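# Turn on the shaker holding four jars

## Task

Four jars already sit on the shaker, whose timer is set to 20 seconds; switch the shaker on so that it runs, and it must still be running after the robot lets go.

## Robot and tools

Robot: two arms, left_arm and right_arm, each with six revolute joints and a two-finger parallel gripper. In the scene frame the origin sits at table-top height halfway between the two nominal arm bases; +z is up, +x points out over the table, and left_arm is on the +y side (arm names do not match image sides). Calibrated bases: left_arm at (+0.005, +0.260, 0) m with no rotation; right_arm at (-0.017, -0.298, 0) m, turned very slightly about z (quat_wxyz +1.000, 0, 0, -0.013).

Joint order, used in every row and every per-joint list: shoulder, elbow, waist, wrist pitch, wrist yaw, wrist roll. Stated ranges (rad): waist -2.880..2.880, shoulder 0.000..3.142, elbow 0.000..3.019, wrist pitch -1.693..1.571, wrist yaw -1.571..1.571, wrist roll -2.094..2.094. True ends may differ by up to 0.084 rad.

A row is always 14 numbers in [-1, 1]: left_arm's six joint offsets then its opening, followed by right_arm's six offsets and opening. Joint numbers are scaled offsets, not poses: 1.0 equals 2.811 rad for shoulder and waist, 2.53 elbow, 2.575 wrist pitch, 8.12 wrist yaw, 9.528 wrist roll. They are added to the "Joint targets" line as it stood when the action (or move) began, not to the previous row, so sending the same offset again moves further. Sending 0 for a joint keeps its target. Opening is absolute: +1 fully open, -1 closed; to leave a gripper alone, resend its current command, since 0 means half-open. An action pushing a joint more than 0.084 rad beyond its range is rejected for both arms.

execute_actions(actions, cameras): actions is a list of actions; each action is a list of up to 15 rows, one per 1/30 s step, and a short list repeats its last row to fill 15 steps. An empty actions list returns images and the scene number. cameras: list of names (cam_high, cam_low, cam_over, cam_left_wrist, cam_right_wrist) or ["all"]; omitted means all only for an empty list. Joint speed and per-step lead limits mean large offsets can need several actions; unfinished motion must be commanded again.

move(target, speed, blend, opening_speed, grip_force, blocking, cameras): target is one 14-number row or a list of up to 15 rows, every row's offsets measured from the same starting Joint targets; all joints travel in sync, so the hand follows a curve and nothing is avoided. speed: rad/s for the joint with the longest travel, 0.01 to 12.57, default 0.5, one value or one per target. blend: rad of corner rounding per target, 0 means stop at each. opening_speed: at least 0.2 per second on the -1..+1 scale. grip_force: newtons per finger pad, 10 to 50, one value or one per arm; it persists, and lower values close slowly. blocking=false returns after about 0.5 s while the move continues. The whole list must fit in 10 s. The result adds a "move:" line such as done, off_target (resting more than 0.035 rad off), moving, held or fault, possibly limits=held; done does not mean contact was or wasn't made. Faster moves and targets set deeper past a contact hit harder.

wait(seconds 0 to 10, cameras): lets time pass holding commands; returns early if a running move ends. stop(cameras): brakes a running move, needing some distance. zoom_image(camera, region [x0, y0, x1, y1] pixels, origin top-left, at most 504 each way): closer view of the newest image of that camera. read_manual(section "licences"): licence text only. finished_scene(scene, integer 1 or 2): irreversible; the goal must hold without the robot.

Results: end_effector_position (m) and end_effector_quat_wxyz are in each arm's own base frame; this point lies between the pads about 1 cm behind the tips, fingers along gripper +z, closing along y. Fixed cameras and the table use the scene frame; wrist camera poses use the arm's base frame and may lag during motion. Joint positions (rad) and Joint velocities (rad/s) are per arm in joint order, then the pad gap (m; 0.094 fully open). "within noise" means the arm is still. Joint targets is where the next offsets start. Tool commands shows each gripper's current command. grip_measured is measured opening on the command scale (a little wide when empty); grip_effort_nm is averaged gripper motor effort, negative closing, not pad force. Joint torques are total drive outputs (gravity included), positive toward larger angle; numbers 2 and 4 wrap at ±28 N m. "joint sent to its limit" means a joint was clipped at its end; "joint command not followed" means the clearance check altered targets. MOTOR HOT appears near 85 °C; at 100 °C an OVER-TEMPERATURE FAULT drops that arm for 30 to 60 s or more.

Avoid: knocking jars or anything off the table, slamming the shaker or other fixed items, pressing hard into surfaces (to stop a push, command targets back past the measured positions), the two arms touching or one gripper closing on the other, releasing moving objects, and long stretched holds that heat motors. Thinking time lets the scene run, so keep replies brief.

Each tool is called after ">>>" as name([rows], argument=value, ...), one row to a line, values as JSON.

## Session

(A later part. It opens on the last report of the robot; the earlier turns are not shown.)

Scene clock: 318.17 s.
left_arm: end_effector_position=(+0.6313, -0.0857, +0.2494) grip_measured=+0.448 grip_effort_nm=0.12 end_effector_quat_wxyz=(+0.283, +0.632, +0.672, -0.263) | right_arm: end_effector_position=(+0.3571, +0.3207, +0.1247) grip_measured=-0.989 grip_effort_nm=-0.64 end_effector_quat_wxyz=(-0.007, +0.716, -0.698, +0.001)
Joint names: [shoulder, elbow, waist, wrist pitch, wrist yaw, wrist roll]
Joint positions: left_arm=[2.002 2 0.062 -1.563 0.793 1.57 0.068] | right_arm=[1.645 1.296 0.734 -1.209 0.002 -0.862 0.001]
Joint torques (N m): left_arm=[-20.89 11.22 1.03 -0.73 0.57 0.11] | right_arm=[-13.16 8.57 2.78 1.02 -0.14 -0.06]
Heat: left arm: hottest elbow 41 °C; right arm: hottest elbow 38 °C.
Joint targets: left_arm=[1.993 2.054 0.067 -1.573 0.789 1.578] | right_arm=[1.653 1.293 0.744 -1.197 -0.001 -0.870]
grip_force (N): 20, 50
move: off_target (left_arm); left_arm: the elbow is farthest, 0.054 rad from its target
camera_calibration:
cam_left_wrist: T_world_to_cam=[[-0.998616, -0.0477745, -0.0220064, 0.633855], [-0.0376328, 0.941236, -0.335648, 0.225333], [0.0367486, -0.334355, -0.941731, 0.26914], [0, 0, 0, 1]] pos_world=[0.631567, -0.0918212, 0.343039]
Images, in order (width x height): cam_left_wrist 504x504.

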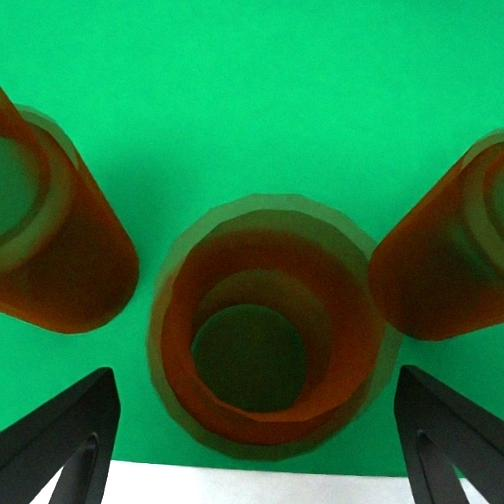

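>>> move([
  [-0.02, 0, 0.02, 0, 0, 0, 0.45, 0.0017, -0.0033, 0, 0.005, 0, 0, -1],
  [-0.07, 0, 0.14, 0, 0, 0, 0.45, 0.005, -0.0097, 0, 0.0151, 0, 0, -1],
], speed=[0.1, 0.3], blend=[0.02, 0], opening_speed=0.4, cameras=["cam_right_wrist", "cam_over"])

>>> zoom_image(camera="cam_over", region=[100, 100, 400, 400])

Scene clock: 331.87 s.
left_arm: end_effector_position=(+0.5823, +0.1528, +0.3672) grip_measured=+0.448 grip_effort_nm=0.12 end_effector_quat_wxyz=(+0.377, +0.515, +0.760, -0.121) | right_arm: end_effector_position=(+0.3572, +0.3208, +0.1102) grip_measured=-0.989 grip_effort_nm=-0.64 end_effector_quat_wxyz=(-0.007, +0.716, -0.698, +0.002)
Joint names: [shoulder, elbow, waist, wrist pitch, wrist yaw, wrist roll]
Joint positions: left_arm=[1.801 2 0.465 -1.563 0.793 1.57 0.068] | right_arm=[1.658 1.272 0.734 -1.17 0.002 -0.862 0.001]
Joint torques (N m): left_arm=[-17.9 11.43 0.15 -0.49 0.58 0.1] | right_arm=[-13.04 8.38 2.73 1.03 -0.14 -0.06]
Heat: left arm: hottest elbow 42 °C; right arm: hottest elbow 38 °C.
Joint targets: left_arm=[1.796 2.054 0.460 -1.573 0.789 1.578] | right_arm=[1.667 1.268 0.744 -1.158 -0.001 -0.870]
grip_force (N): 20, 50
move: off_target (left_arm); left_arm: the elbow is farthest, 0.054 rad from its target
camera_calibration:
cam_right_wrist: T_world_to_cam=[[0.999176, 0.0376036, 0.0153035, -0.370928], [0.0273489, -0.902024, 0.430818, 0.268775], [0.0300044, -0.430044, -0.902309, 0.312527], [0, 0, 0, 1]] pos_world=[0.353894, 0.39079, 0.17188]
Images, in order (width x height): cam_over 504x504, cam_right_wrist 504x504.

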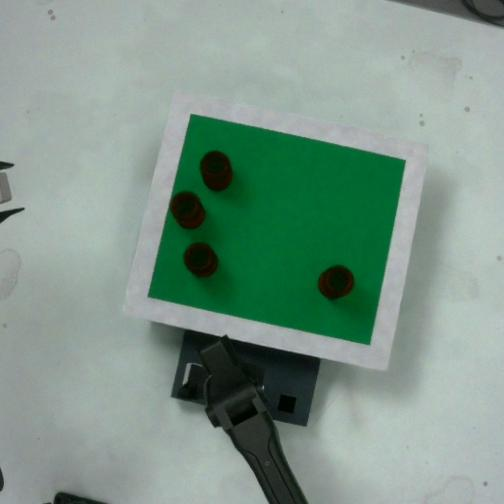

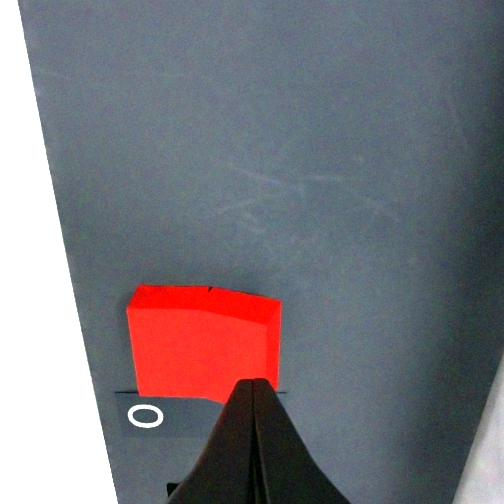

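Scaled by 1.680 from the camera's 504x504 image, which has a finer 720x720 frame.

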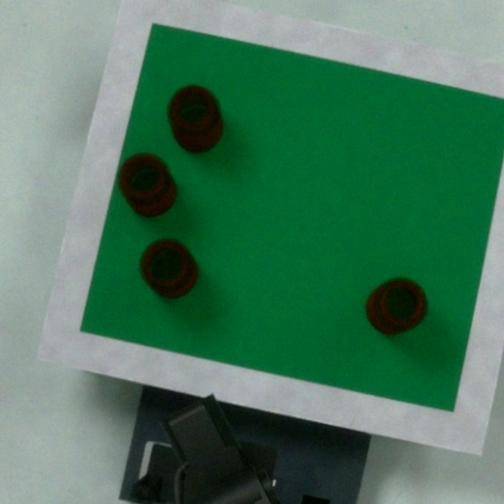

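>>> move(target=[0, 0, 0, 0, 0, 0, 0.45, 0.0017, -0.0032, 0, 0.005, 0, 0, -1], speed=0.03)

>>> move(target=[0, 0, 0, 0, 0, 0, 0.45, 0.001, -0.002, 0, 0.003, 0, 0, -1], speed=0.03, cameras=["cam_right_wrist"])

Scene clock: 363.00 s.
left_arm: end_effector_position=(+0.5823, +0.1528, +0.3672) grip_measured=+0.448 grip_effort_nm=0.12 end_effector_quat_wxyz=(+0.377, +0.515, +0.760, -0.121) | right_arm: end_effector_position=(+0.3569, +0.3206, +0.1046) grip_measured=-0.989 grip_effort_nm=-0.64 end_effector_quat_wxyz=(-0.007, +0.716, -0.698, +0.001)
Joint names: [shoulder, elbow, waist, wrist pitch, wrist yaw, wrist roll]
Joint positions: left_arm=[1.801 2 0.465 -1.563 0.793 1.57 0.068] | right_arm=[1.664 1.264 0.734 -1.158 0.002 -0.862 0.001]
Joint torques (N m): left_arm=[-18.02 11.4 0.26 -0.46 0.55 0.11] | right_arm=[-13.16 8.38 2.73 1.06 -0.14 -0.05]
Heat: left arm: hottest elbow 44 °C; right arm: hottest elbow 38 °C.
Joint targets: left_arm=[1.796 2.054 0.461 -1.573 0.789 1.578] | right_arm=[1.672 1.260 0.744 -1.145 -0.001 -0.870]
grip_force (N): 20, 50
move: off_target (left_arm); left_arm: the elbow is farthest, 0.054 rad from its target

Scene clock: 363.83 s.
left_arm: end_effector_position=(+0.5823, +0.1528, +0.3672) grip_measured=+0.448 grip_effort_nm=0.12 end_effector_quat_wxyz=(+0.377, +0.515, +0.760, -0.121) | right_arm: end_effector_position=(+0.3569, +0.3206, +0.1018) grip_measured=-0.989 grip_effort_nm=-0.64 end_effector_quat_wxyz=(-0.007, +0.716, -0.698, +0.002)
Joint names: [shoulder, elbow, waist, wrist pitch, wrist yaw, wrist roll]
Joint positions: left_arm=[1.801 2 0.465 -1.563 0.793 1.57 0.068] | right_arm=[1.666 1.259 0.734 -1.15 0.002 -0.862 0.001]
Joint torques (N m): left_arm=[-17.85 11.33 0.44 -0.43 0.59 0.1] | right_arm=[-12.98 8.32 2.78 1.03 -0.14 -0.05]
Heat: left arm: hottest elbow 44 °C; right arm: hottest elbow 38 °C.
Joint targets: left_arm=[1.796 2.054 0.461 -1.573 0.789 1.578] | right_arm=[1.674 1.255 0.744 -1.137 -0.001 -0.870]
grip_force (N): 20, 50
move: off_target (left_arm); left_arm: the elbow is farthest, 0.054 rad from its target
camera_calibration:
cam_right_wrist: T_world_to_cam=[[0.999182, 0.0376668, 0.014707, -0.370517], [0.0276497, -0.901826, 0.431214, 0.271879], [0.0295056, -0.430455, -0.90213, 0.305132], [0, 0, 0, 1]] pos_world=[0.353693, 0.390489, 0.16348]
Images, in order (width x height): cam_right_wrist 504x504.

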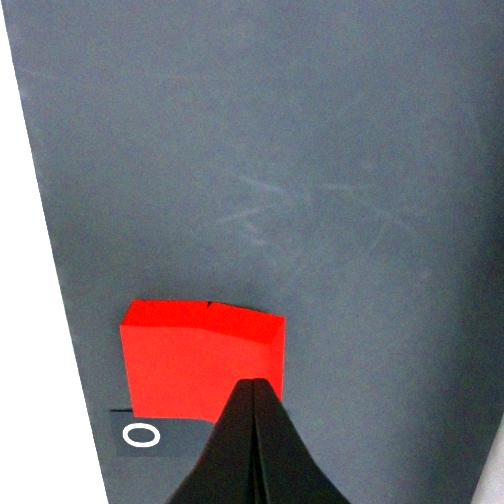

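>>> move(target=[0, 0, 0, 0, 0, 0, 0.45, 0.001, -0.002, 0, 0.003, 0, 0, -1], speed=0.03)

>>> move(target=[0, 0, 0, 0, 0, 0, 0.45, 0.001, -0.002, 0, 0.003, 0, 0, -1], speed=0.03, cameras=["cam_right_wrist", "cam_over"])

Scene clock: 371.37 s.
left_arm: end_effector_position=(+0.5823, +0.1528, +0.3672) grip_measured=+0.448 grip_effort_nm=0.12 end_effector_quat_wxyz=(+0.377, +0.515, +0.760, -0.121) | right_arm: end_effector_position=(+0.3568, +0.3204, +0.0987) grip_measured=-0.989 grip_effort_nm=-0.64 end_effector_quat_wxyz=(-0.007, +0.716, -0.698, +0.001)
Joint names: [shoulder, elbow, waist, wrist pitch, wrist yaw, wrist roll]
Joint positions: left_arm=[1.801 2 0.465 -1.563 0.793 1.57 0.068] | right_arm=[1.669 1.254 0.734 -1.142 0.002 -0.862 0.001]
Joint torques (N m): left_arm=[-18.02 11.37 0.5 -0.51 0.59 0.09] | right_arm=[-13.16 8.34 2.73 1.1 -0.14 -0.06]
Heat: left arm: hottest elbow 44 °C; right arm: hottest elbow 38 °C.
Joint targets: left_arm=[1.796 2.054 0.461 -1.573 0.789 1.578] | right_arm=[1.677 1.250 0.744 -1.130 -0.001 -0.870]
grip_force (N): 20, 50
move: off_target (left_arm); left_arm: the elbow is farthest, 0.054 rad from its target

Scene clock: 372.20 s.
left_arm: end_effector_position=(+0.5823, +0.1528, +0.3672) grip_measured=+0.448 grip_effort_nm=0.12 end_effector_quat_wxyz=(+0.377, +0.515, +0.760, -0.121) | right_arm: end_effector_position=(+0.3566, +0.3203, +0.0958) grip_measured=-0.989 grip_effort_nm=-0.64 end_effector_quat_wxyz=(-0.007, +0.716, -0.698, +0.001)
Joint names: [shoulder, elbow, waist, wrist pitch, wrist yaw, wrist roll]
Joint positions: left_arm=[1.801 2 0.465 -1.563 0.793 1.57 0.068] | right_arm=[1.672 1.249 0.734 -1.134 0.002 -0.862 0.001]
Joint torques (N m): left_arm=[-17.61 11.4 0.21 -0.43 0.58 0.09] | right_arm=[-13.04 8.25 2.78 1.07 -0.14 -0.06]
Heat: left arm: hottest elbow 44 °C; right arm: hottest elbow 38 °C.
Joint targets: left_arm=[1.796 2.054 0.461 -1.573 0.789 1.578] | right_arm=[1.680 1.245 0.744 -1.122 -0.001 -0.870]
grip_force (N): 20, 50
move: off_target (left_arm); left_arm: the elbow is farthest, 0.054 rad from its target
camera_calibration:
cam_right_wrist: T_world_to_cam=[[0.999185, 0.0376745, 0.014471, -0.370086], [0.0277491, -0.901689, 0.431494, 0.274204], [0.0293047, -0.430741, -0.902, 0.299714], [0, 0, 0, 1]] pos_world=[0.353393, 0.390289, 0.15738]
Images, in order (width x height): cam_over 504x504, cam_right_wrist 504x504.

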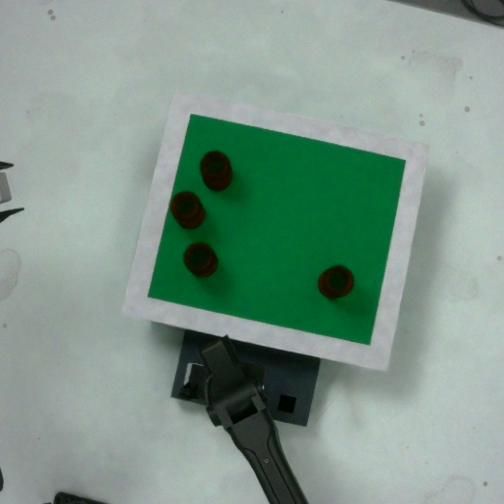

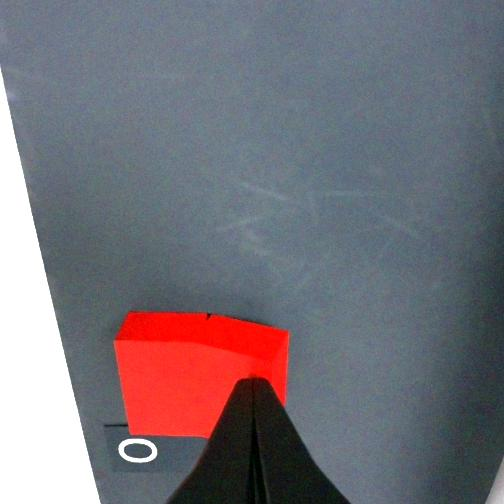

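>>> move(target=[0, 0, 0, 0, 0, 0, 0.45, 0.001, -0.002, 0, 0.003, 0, 0, -1], speed=0.03)

>>> move(target=[0, 0, 0, 0, 0, 0, 0.45, 0.001, -0.002, 0, 0.003, 0, 0, -1], speed=0.03, cameras=["cam_right_wrist", "cam_over"])

Scene clock: 376.77 s.
left_arm: end_effector_position=(+0.5823, +0.1528, +0.3672) grip_measured=+0.448 grip_effort_nm=0.12 end_effector_quat_wxyz=(+0.377, +0.515, +0.760, -0.121) | right_arm: end_effector_position=(+0.3568, +0.3205, +0.0939) grip_measured=-0.989 grip_effort_nm=-0.64 end_effector_quat_wxyz=(-0.008, +0.716, -0.698, +0.002)
Joint names: [shoulder, elbow, waist, wrist pitch, wrist yaw, wrist roll]
Joint positions: left_arm=[1.801 2 0.465 -1.563 0.793 1.57 0.068] | right_arm=[1.673 1.245 0.734 -1.127 0.002 -0.862 0.001]
Joint torques (N m): left_arm=[-17.96 11.4 0.38 -0.44 0.59 0.1] | right_arm=[-12.92 8.13 2.78 1.09 -0.13 -0.06]
Heat: left arm: hottest elbow 44 °C; right arm: hottest elbow 38 °C.
Joint targets: left_arm=[1.796 2.054 0.461 -1.573 0.789 1.578] | right_arm=[1.683 1.240 0.744 -1.114 -0.001 -0.870]
grip_force (N): 20, 50
move: off_target (left_arm); left_arm: the elbow is farthest, 0.054 rad from its target

Scene clock: 377.47 s.
left_arm: end_effector_position=(+0.5823, +0.1528, +0.3672) grip_measured=+0.448 grip_effort_nm=0.12 end_effector_quat_wxyz=(+0.377, +0.515, +0.760, -0.121) | right_arm: end_effector_position=(+0.3569, +0.3205, +0.0934) grip_measured=-0.989 grip_effort_nm=-0.64 end_effector_quat_wxyz=(-0.009, +0.716, -0.698, +0.002)
Joint names: [shoulder, elbow, waist, wrist pitch, wrist yaw, wrist roll]
Joint positions: left_arm=[1.801 2 0.465 -1.563 0.793 1.57 0.068] | right_arm=[1.673 1.244 0.734 -1.124 0.002 -0.862 0.001]
Joint torques (N m): left_arm=[-17.67 11.45 0.32 -0.4 0.59 0.09] | right_arm=[-12.63 7.82 2.67 1.26 -0.13 -0.06]
Heat: left arm: hottest elbow 44 °C; right arm: hottest elbow 38 °C.
Joint targets: left_arm=[1.796 2.054 0.461 -1.573 0.789 1.578] | right_arm=[1.686 1.234 0.744 -1.107 -0.001 -0.870]
grip_force (N): 20, 50
move: off_target (left_arm); left_arm: the elbow is farthest, 0.054 rad from its target
camera_calibration:
cam_right_wrist: T_world_to_cam=[[0.999142, 0.037622, 0.0173388, -0.370573], [0.0265444, -0.902786, 0.429271, 0.276445], [0.0318033, -0.428442, -0.903009, 0.296147], [0, 0, 0, 1]] pos_world=[0.353499, 0.390394, 0.155179]
Images, in order (width x height): cam_over 504x504, cam_right_wrist 504x504.

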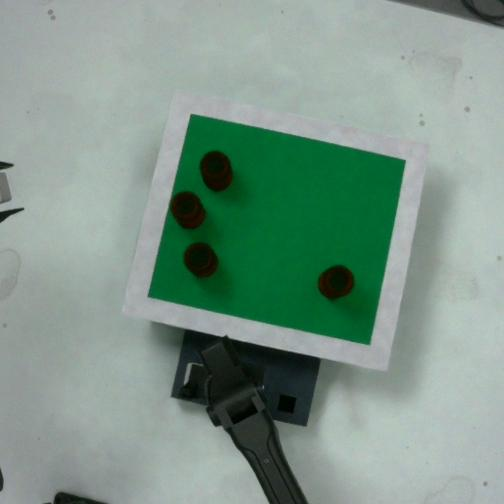

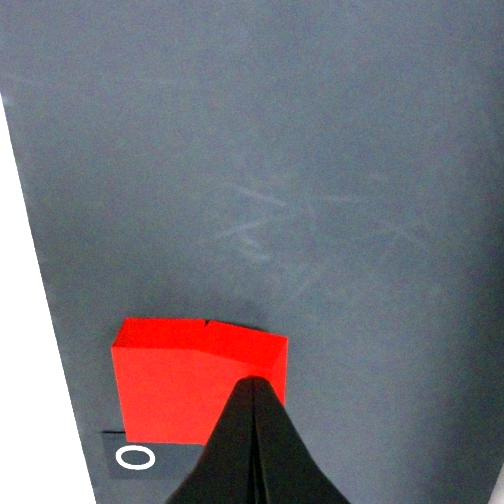

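>>> move(target=[0, 0, 0, 0, 0, 0, 0.45, 0.0008, -0.0025, 0, 0.003, 0, 0, -1], speed=0.03)

>>> move(target=[0, 0, 0, 0, 0, 0, 0.45, 0.001, -0.002, 0, 0.003, 0, 0, -1], speed=0.03, cameras=["cam_right_wrist", "cam_over"])

Scene clock: 381.80 s.
left_arm: end_effector_position=(+0.5823, +0.1528, +0.3672) grip_measured=+0.448 grip_effort_nm=0.12 end_effector_quat_wxyz=(+0.377, +0.515, +0.760, -0.121) | right_arm: end_effector_position=(+0.3574, +0.3210, +0.0921) grip_measured=-0.989 grip_effort_nm=-0.64 end_effector_quat_wxyz=(-0.011, +0.716, -0.698, +0.002)
Joint names: [shoulder, elbow, waist, wrist pitch, wrist yaw, wrist roll]
Joint positions: left_arm=[1.801 2 0.465 -1.563 0.793 1.57 0.068] | right_arm=[1.673 1.24 0.734 -1.115 0.002 -0.862 0.001]
Joint torques (N m): left_arm=[-17.96 11.38 0.44 -0.39 0.58 0.09] | right_arm=[-12.57 7.62 2.73 1.25 -0.13 -0.06]
Heat: left arm: hottest elbow 44 °C; right arm: hottest elbow 38 °C.
Joint targets: left_arm=[1.796 2.054 0.461 -1.573 0.789 1.578] | right_arm=[1.688 1.228 0.744 -1.099 -0.001 -0.870]
grip_force (N): 20, 50
move: off_target (left_arm); left_arm: the elbow is farthest, 0.054 rad from its target

Scene clock: 382.57 s.
left_arm: end_effector_position=(+0.5823, +0.1528, +0.3672) grip_measured=+0.448 grip_effort_nm=0.12 end_effector_quat_wxyz=(+0.377, +0.515, +0.760, -0.121) | right_arm: end_effector_position=(+0.3581, +0.3216, +0.0908) grip_measured=-0.989 grip_effort_nm=-0.64 end_effector_quat_wxyz=(-0.014, +0.716, -0.698, +0.002)
Joint names: [shoulder, elbow, waist, wrist pitch, wrist yaw, wrist roll]
Joint positions: left_arm=[1.801 2 0.465 -1.563 0.793 1.57 0.068] | right_arm=[1.673 1.236 0.734 -1.105 0.002 -0.862 0.001]
Joint torques (N m): left_arm=[-17.96 11.37 0.38 -0.5 0.57 0.1] | right_arm=[-12.4 7.5 2.73 1.14 -0.13 -0.06]
Heat: left arm: hottest elbow 44 °C; right arm: hottest elbow 38 °C.
Joint targets: left_arm=[1.796 2.054 0.461 -1.573 0.789 1.578] | right_arm=[1.691 1.223 0.744 -1.091 -0.001 -0.870]
grip_force (N): 20, 50
move: off_target (left_arm); left_arm: the elbow is farthest, 0.054 rad from its target
camera_calibration:
cam_right_wrist: T_world_to_cam=[[0.998956, 0.0374698, 0.0261239, -0.372497], [0.0229366, -0.906069, 0.422508, 0.281481], [0.0395014, -0.421467, -0.905983, 0.289492], [0, 0, 0, 1]] pos_world=[0.354217, 0.39101, 0.153078]
Images, in order (width x height): cam_over 504x504, cam_right_wrist 504x504.

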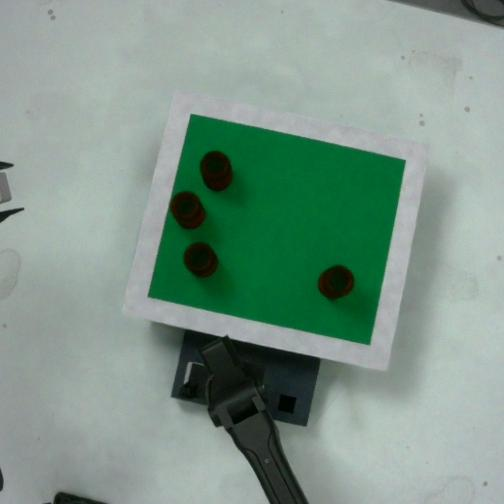

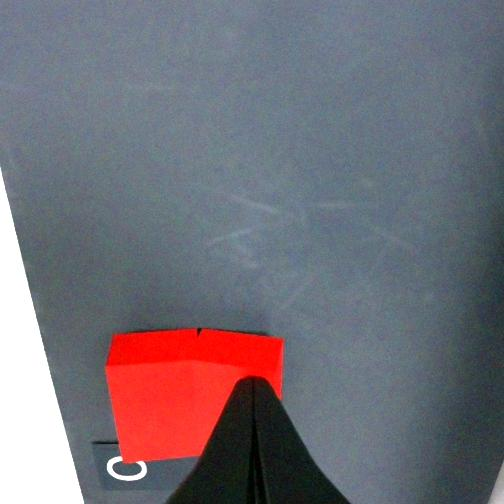

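>>> move(target=[0, 0, 0, 0, 0, 0, 0.45, 0.003, -0.002, 0, 0.001, 0, 0, -1], speed=0.03)

>>> move(target=[0, 0, 0, 0, 0, 0, 0.45, 0.003, -0.002, 0, 0.001, 0, 0, -1], speed=0.03, cameras=["cam_right_wrist", "cam_over"])

Scene clock: 387.50 s.
left_arm: end_effector_position=(+0.5823, +0.1528, +0.3672) grip_measured=+0.448 grip_effort_nm=0.12 end_effector_quat_wxyz=(+0.377, +0.515, +0.760, -0.121) | right_arm: end_effector_position=(+0.3581, +0.3216, +0.0898) grip_measured=-0.989 grip_effort_nm=-0.64 end_effector_quat_wxyz=(-0.015, +0.716, -0.698, +0.002)
Joint names: [shoulder, elbow, waist, wrist pitch, wrist yaw, wrist roll]
Joint positions: left_arm=[1.801 2 0.465 -1.563 0.793 1.57 0.068] | right_arm=[1.673 1.233 0.734 -1.1 0.002 -0.862 0.001]
Joint torques (N m): left_arm=[-17.79 11.34 0.32 -0.36 0.58 0.1] | right_arm=[-11.63 7.3 2.67 1.06 -0.13 -0.06]
Heat: left arm: hottest elbow 45 °C; right arm: hottest elbow 38 °C.
Joint targets: left_arm=[1.796 2.054 0.461 -1.573 0.789 1.578] | right_arm=[1.699 1.218 0.744 -1.089 -0.001 -0.870]
grip_force (N): 20, 50
move: off_target (left_arm); left_arm: the elbow is farthest, 0.054 rad from its target

Scene clock: 388.20 s.
left_arm: end_effector_position=(+0.5823, +0.1528, +0.3672) grip_measured=+0.448 grip_effort_nm=0.12 end_effector_quat_wxyz=(+0.377, +0.515, +0.760, -0.121) | right_arm: end_effector_position=(+0.3583, +0.3219, +0.0872) grip_measured=-0.989 grip_effort_nm=-0.64 end_effector_quat_wxyz=(-0.015, +0.716, -0.698, +0.002)
Joint names: [shoulder, elbow, waist, wrist pitch, wrist yaw, wrist roll]
Joint positions: left_arm=[1.801 2 0.465 -1.563 0.793 1.57 0.068] | right_arm=[1.677 1.231 0.734 -1.095 0.002 -0.863 0.001]
Joint torques (N m): left_arm=[-17.96 11.45 0.56 -0.5 0.57 0.12] | right_arm=[-11.4 6.99 2.73 0.98 -0.13 -0.06]
Heat: left arm: hottest elbow 45 °C; right arm: hottest elbow 38 °C.
Joint targets: left_arm=[1.796 2.054 0.461 -1.573 0.789 1.578] | right_arm=[1.708 1.213 0.744 -1.086 -0.001 -0.870]
grip_force (N): 20, 50
move: off_target (left_arm); left_arm: the elbow is farthest, 0.054 rad from its target
camera_calibration:
cam_right_wrist: T_world_to_cam=[[0.998916, 0.0378727, 0.0270576, -0.372794], [0.022938, -0.906381, 0.421838, 0.283271], [0.0405006, -0.42076, -0.906267, 0.285772], [0, 0, 0, 1]] pos_world=[0.354319, 0.391112, 0.149578]
Images, in order (width x height): cam_over 504x504, cam_right_wrist 504x504.

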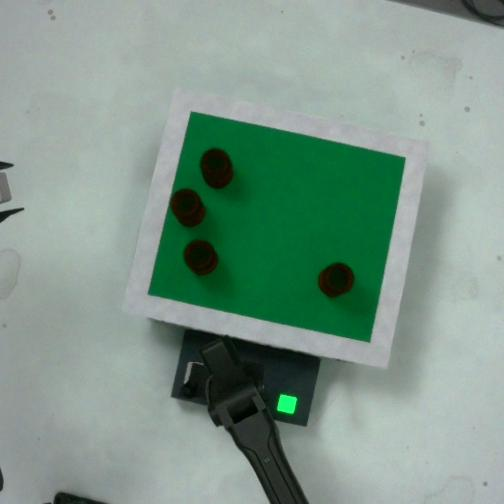

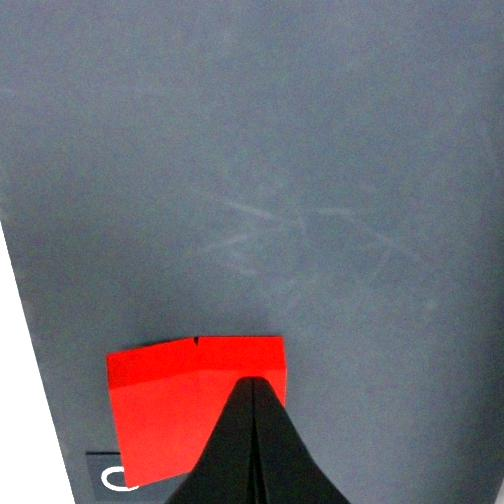

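Lit. Retract.

>>> move([
  [0, 0, 0, 0, 0, 0, 0.45, -0.021, 0.032, 0, -0.045, 0, 0, -1],
  [0, 0, 0, 0, 0, 0, 0.45, -0.1, 0.032, 0, -0.045, 0, 0, -1],
], speed=[0.1, 0.3], blend=[0.02, 0], cameras=["cam_over"])

>>> wait(seconds=10)

>>> wait(seconds=7, cameras=["cam_over", "cam_low"])

>>> wait(seconds=0.5, cameras=["cam_over"])

Scene clock: 395.87 s.
left_arm: end_effector_position=(+0.5823, +0.1528, +0.3672) grip_measured=+0.448 grip_effort_nm=0.12 end_effector_quat_wxyz=(+0.377, +0.515, +0.760, -0.121) | right_arm: end_effector_position=(+0.3406, +0.3059, +0.1967) grip_measured=-0.989 grip_effort_nm=-0.64 end_effector_quat_wxyz=(-0.091, +0.713, -0.695, +0.007)
Joint names: [shoulder, elbow, waist, wrist pitch, wrist yaw, wrist roll]
Joint positions: left_arm=[1.801 2 0.465 -1.563 0.793 1.57 0.068] | right_arm=[1.436 1.24 0.734 -1.193 0.002 -0.863 0.001]
Joint torques (N m): left_arm=[-17.67 11.37 0.38 -0.43 0.6 0.1] | right_arm=[-11.75 14.37 2.84 0.49 -0.13 -0.04]
Heat: left arm: hottest elbow 45 °C; right arm: hottest elbow 38 °C.
Joint targets: left_arm=[1.796 2.054 0.461 -1.573 0.789 1.578] | right_arm=[1.427 1.294 0.744 -1.202 -0.001 -0.870]
grip_force (N): 20, 50
move: off_target (left_arm, right_arm); left_arm: the elbow is farthest, 0.054 rad from its target; right_arm: the elbow is farthest, 0.054 rad from its target
Images, in order (width x height): cam_over 504x504.

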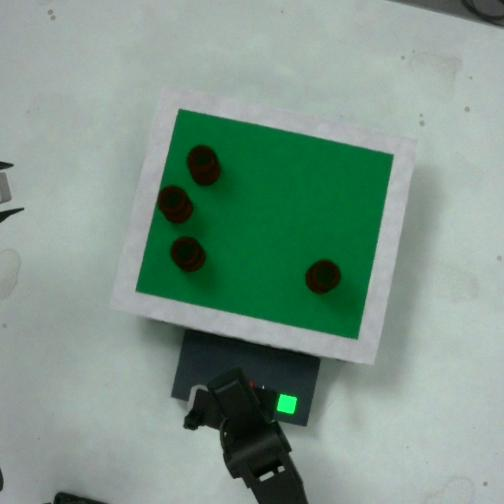

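Scene clock: 405.87 s.
left_arm: end_effector_position=(+0.5823, +0.1528, +0.3672) grip_measured=+0.448 grip_effort_nm=0.13 end_effector_quat_wxyz=(+0.377, +0.515, +0.760, -0.121) | right_arm: end_effector_position=(+0.3406, +0.3059, +0.1967) grip_measured=-0.989 grip_effort_nm=-0.64 end_effector_quat_wxyz=(-0.091, +0.713, -0.695, +0.007)
Joint names: [shoulder, elbow, waist, wrist pitch, wrist yaw, wrist roll]
Joint positions: left_arm=[1.801 2 0.465 -1.563 0.793 1.57 0.068] | right_arm=[1.436 1.24 0.734 -1.193 0.002 -0.863 0.001]
Joint torques (N m): left_arm=[-17.9 11.48 0.5 -0.47 0.55 0.1] | right_arm=[-11.87 14.32 2.78 0.53 -0.13 -0.05]
Heat: left arm: hottest elbow 45 °C; right arm: hottest elbow 39 °C.
Joint targets: left_arm=[1.796 2.054 0.461 -1.573 0.789 1.578] | right_arm=[1.427 1.294 0.744 -1.202 -0.001 -0.870]
Tool commands: left_gripper/opening=+0.45 right_gripper/opening=-1.0
grip_force (N): 20, 50
wait: 10.00 s; at rest by 0.17 s

Scene clock: 412.87 s.
left_arm: end_effector_position=(+0.5823, +0.1528, +0.3672) grip_measured=+0.448 grip_effort_nm=0.12 end_effector_quat_wxyz=(+0.377, +0.515, +0.760, -0.121) | right_arm: end_effector_position=(+0.3406, +0.3059, +0.1967) grip_measured=-0.989 grip_effort_nm=-0.64 end_effector_quat_wxyz=(-0.091, +0.713, -0.695, +0.007)
Joint names: [shoulder, elbow, waist, wrist pitch, wrist yaw, wrist roll]
Joint positions: left_arm=[1.801 2 0.465 -1.563 0.793 1.57 0.068] | right_arm=[1.436 1.24 0.734 -1.193 0.002 -0.863 0.001]
Joint torques (N m): left_arm=[-17.96 11.48 0.56 -0.5 0.57 0.11] | right_arm=[-11.81 14.37 2.61 0.54 -0.13 -0.04]
Heat: left arm: hottest elbow 45 °C; right arm: hottest elbow 39 °C.
Joint targets: left_arm=[1.796 2.054 0.461 -1.573 0.789 1.578] | right_arm=[1.427 1.294 0.744 -1.202 -0.001 -0.870]
Tool commands: left_gripper/opening=+0.45 right_gripper/opening=-1.0
grip_force (N): 20, 50
wait: 7.00 s; at rest by 0.17 s
Images, in order (width x height): cam_low 504x504, cam_over 504x504.

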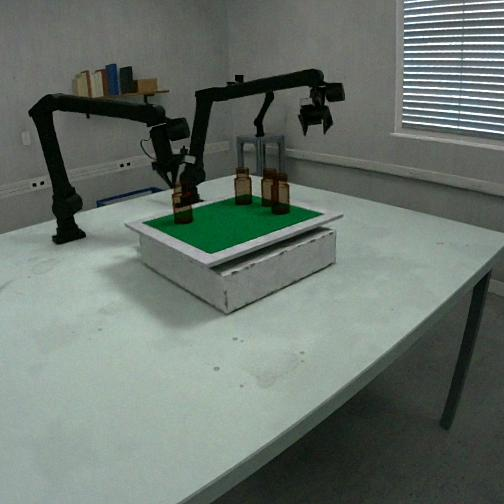

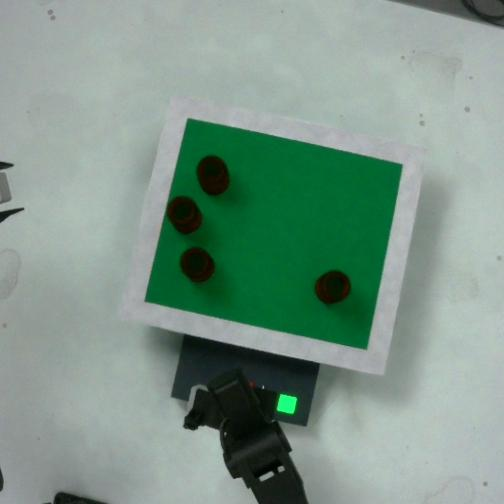

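Scene clock: 413.37 s.
left_arm: end_effector_position=(+0.5823, +0.1528, +0.3672) grip_measured=+0.448 grip_effort_nm=0.12 end_effector_quat_wxyz=(+0.377, +0.515, +0.760, -0.121) | right_arm: end_effector_position=(+0.3406, +0.3059, +0.1967) grip_measured=-0.989 grip_effort_nm=-0.64 end_effector_quat_wxyz=(-0.091, +0.713, -0.695, +0.007)
Joint names: [shoulder, elbow, waist, wrist pitch, wrist yaw, wrist roll]
Joint positions: left_arm=[1.801 2 0.465 -1.563 0.793 1.57 0.068] | right_arm=[1.436 1.24 0.734 -1.193 0.002 -0.863 0.001]
Joint torques (N m): left_arm=[-17.61 11.34 0.09 -0.55 0.57 0.09] | right_arm=[-11.93 14.31 2.78 0.5 -0.14 -0.06]
Heat: left arm: hottest elbow 45 °C; right arm: hottest elbow 39 °C.
Joint targets: left_arm=[1.796 2.054 0.461 -1.573 0.789 1.578] | right_arm=[1.427 1.294 0.744 -1.202 -0.001 -0.870]
Tool commands: left_gripper/opening=+0.45 right_gripper/opening=-1.0
grip_force (N): 20, 50
wait: 0.50 s; at rest by 0.17 s
Images, in order (width x height): cam_over 504x504.

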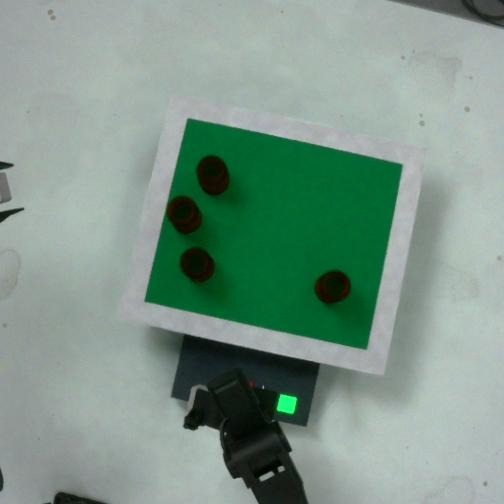

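>>> wait(seconds=0.3, cameras=["cam_over"])

Scene clock: 416.80 s.
left_arm: end_effector_position=(+0.5823, +0.1528, +0.3672) grip_measured=+0.448 grip_effort_nm=0.12 end_effector_quat_wxyz=(+0.377, +0.515, +0.760, -0.121) | right_arm: end_effector_position=(+0.3406, +0.3059, +0.1967) grip_measured=-0.989 grip_effort_nm=-0.64 end_effector_quat_wxyz=(-0.091, +0.713, -0.695, +0.007)
Joint names: [shoulder, elbow, waist, wrist pitch, wrist yaw, wrist roll]
Joint positions: left_arm=[1.801 2 0.465 -1.563 0.793 1.57 0.068] | right_arm=[1.436 1.24 0.734 -1.193 0.002 -0.863 0.001]
Joint torques (N m): left_arm=[-17.85 11.33 0.26 -0.53 0.57 0.09] | right_arm=[-11.75 14.32 2.73 0.5 -0.13 -0.05]
Heat: left arm: hottest elbow 45 °C; right arm: hottest elbow 39 °C.
Joint targets: left_arm=[1.796 2.054 0.461 -1.573 0.789 1.578] | right_arm=[1.427 1.294 0.744 -1.202 -0.001 -0.870]
Tool commands: left_gripper/opening=+0.45 right_gripper/opening=-1.0
grip_force (N): 20, 50
wait: 0.30 s; at rest from the start
Images, in order (width x height): cam_over 504x504.

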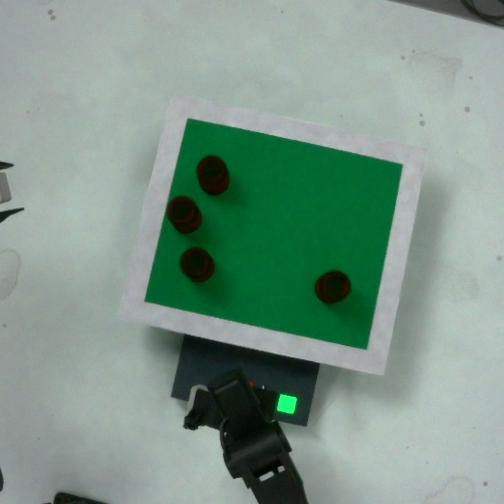

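>>> finished_scene(scene=2)

The scene is finished: the task was done.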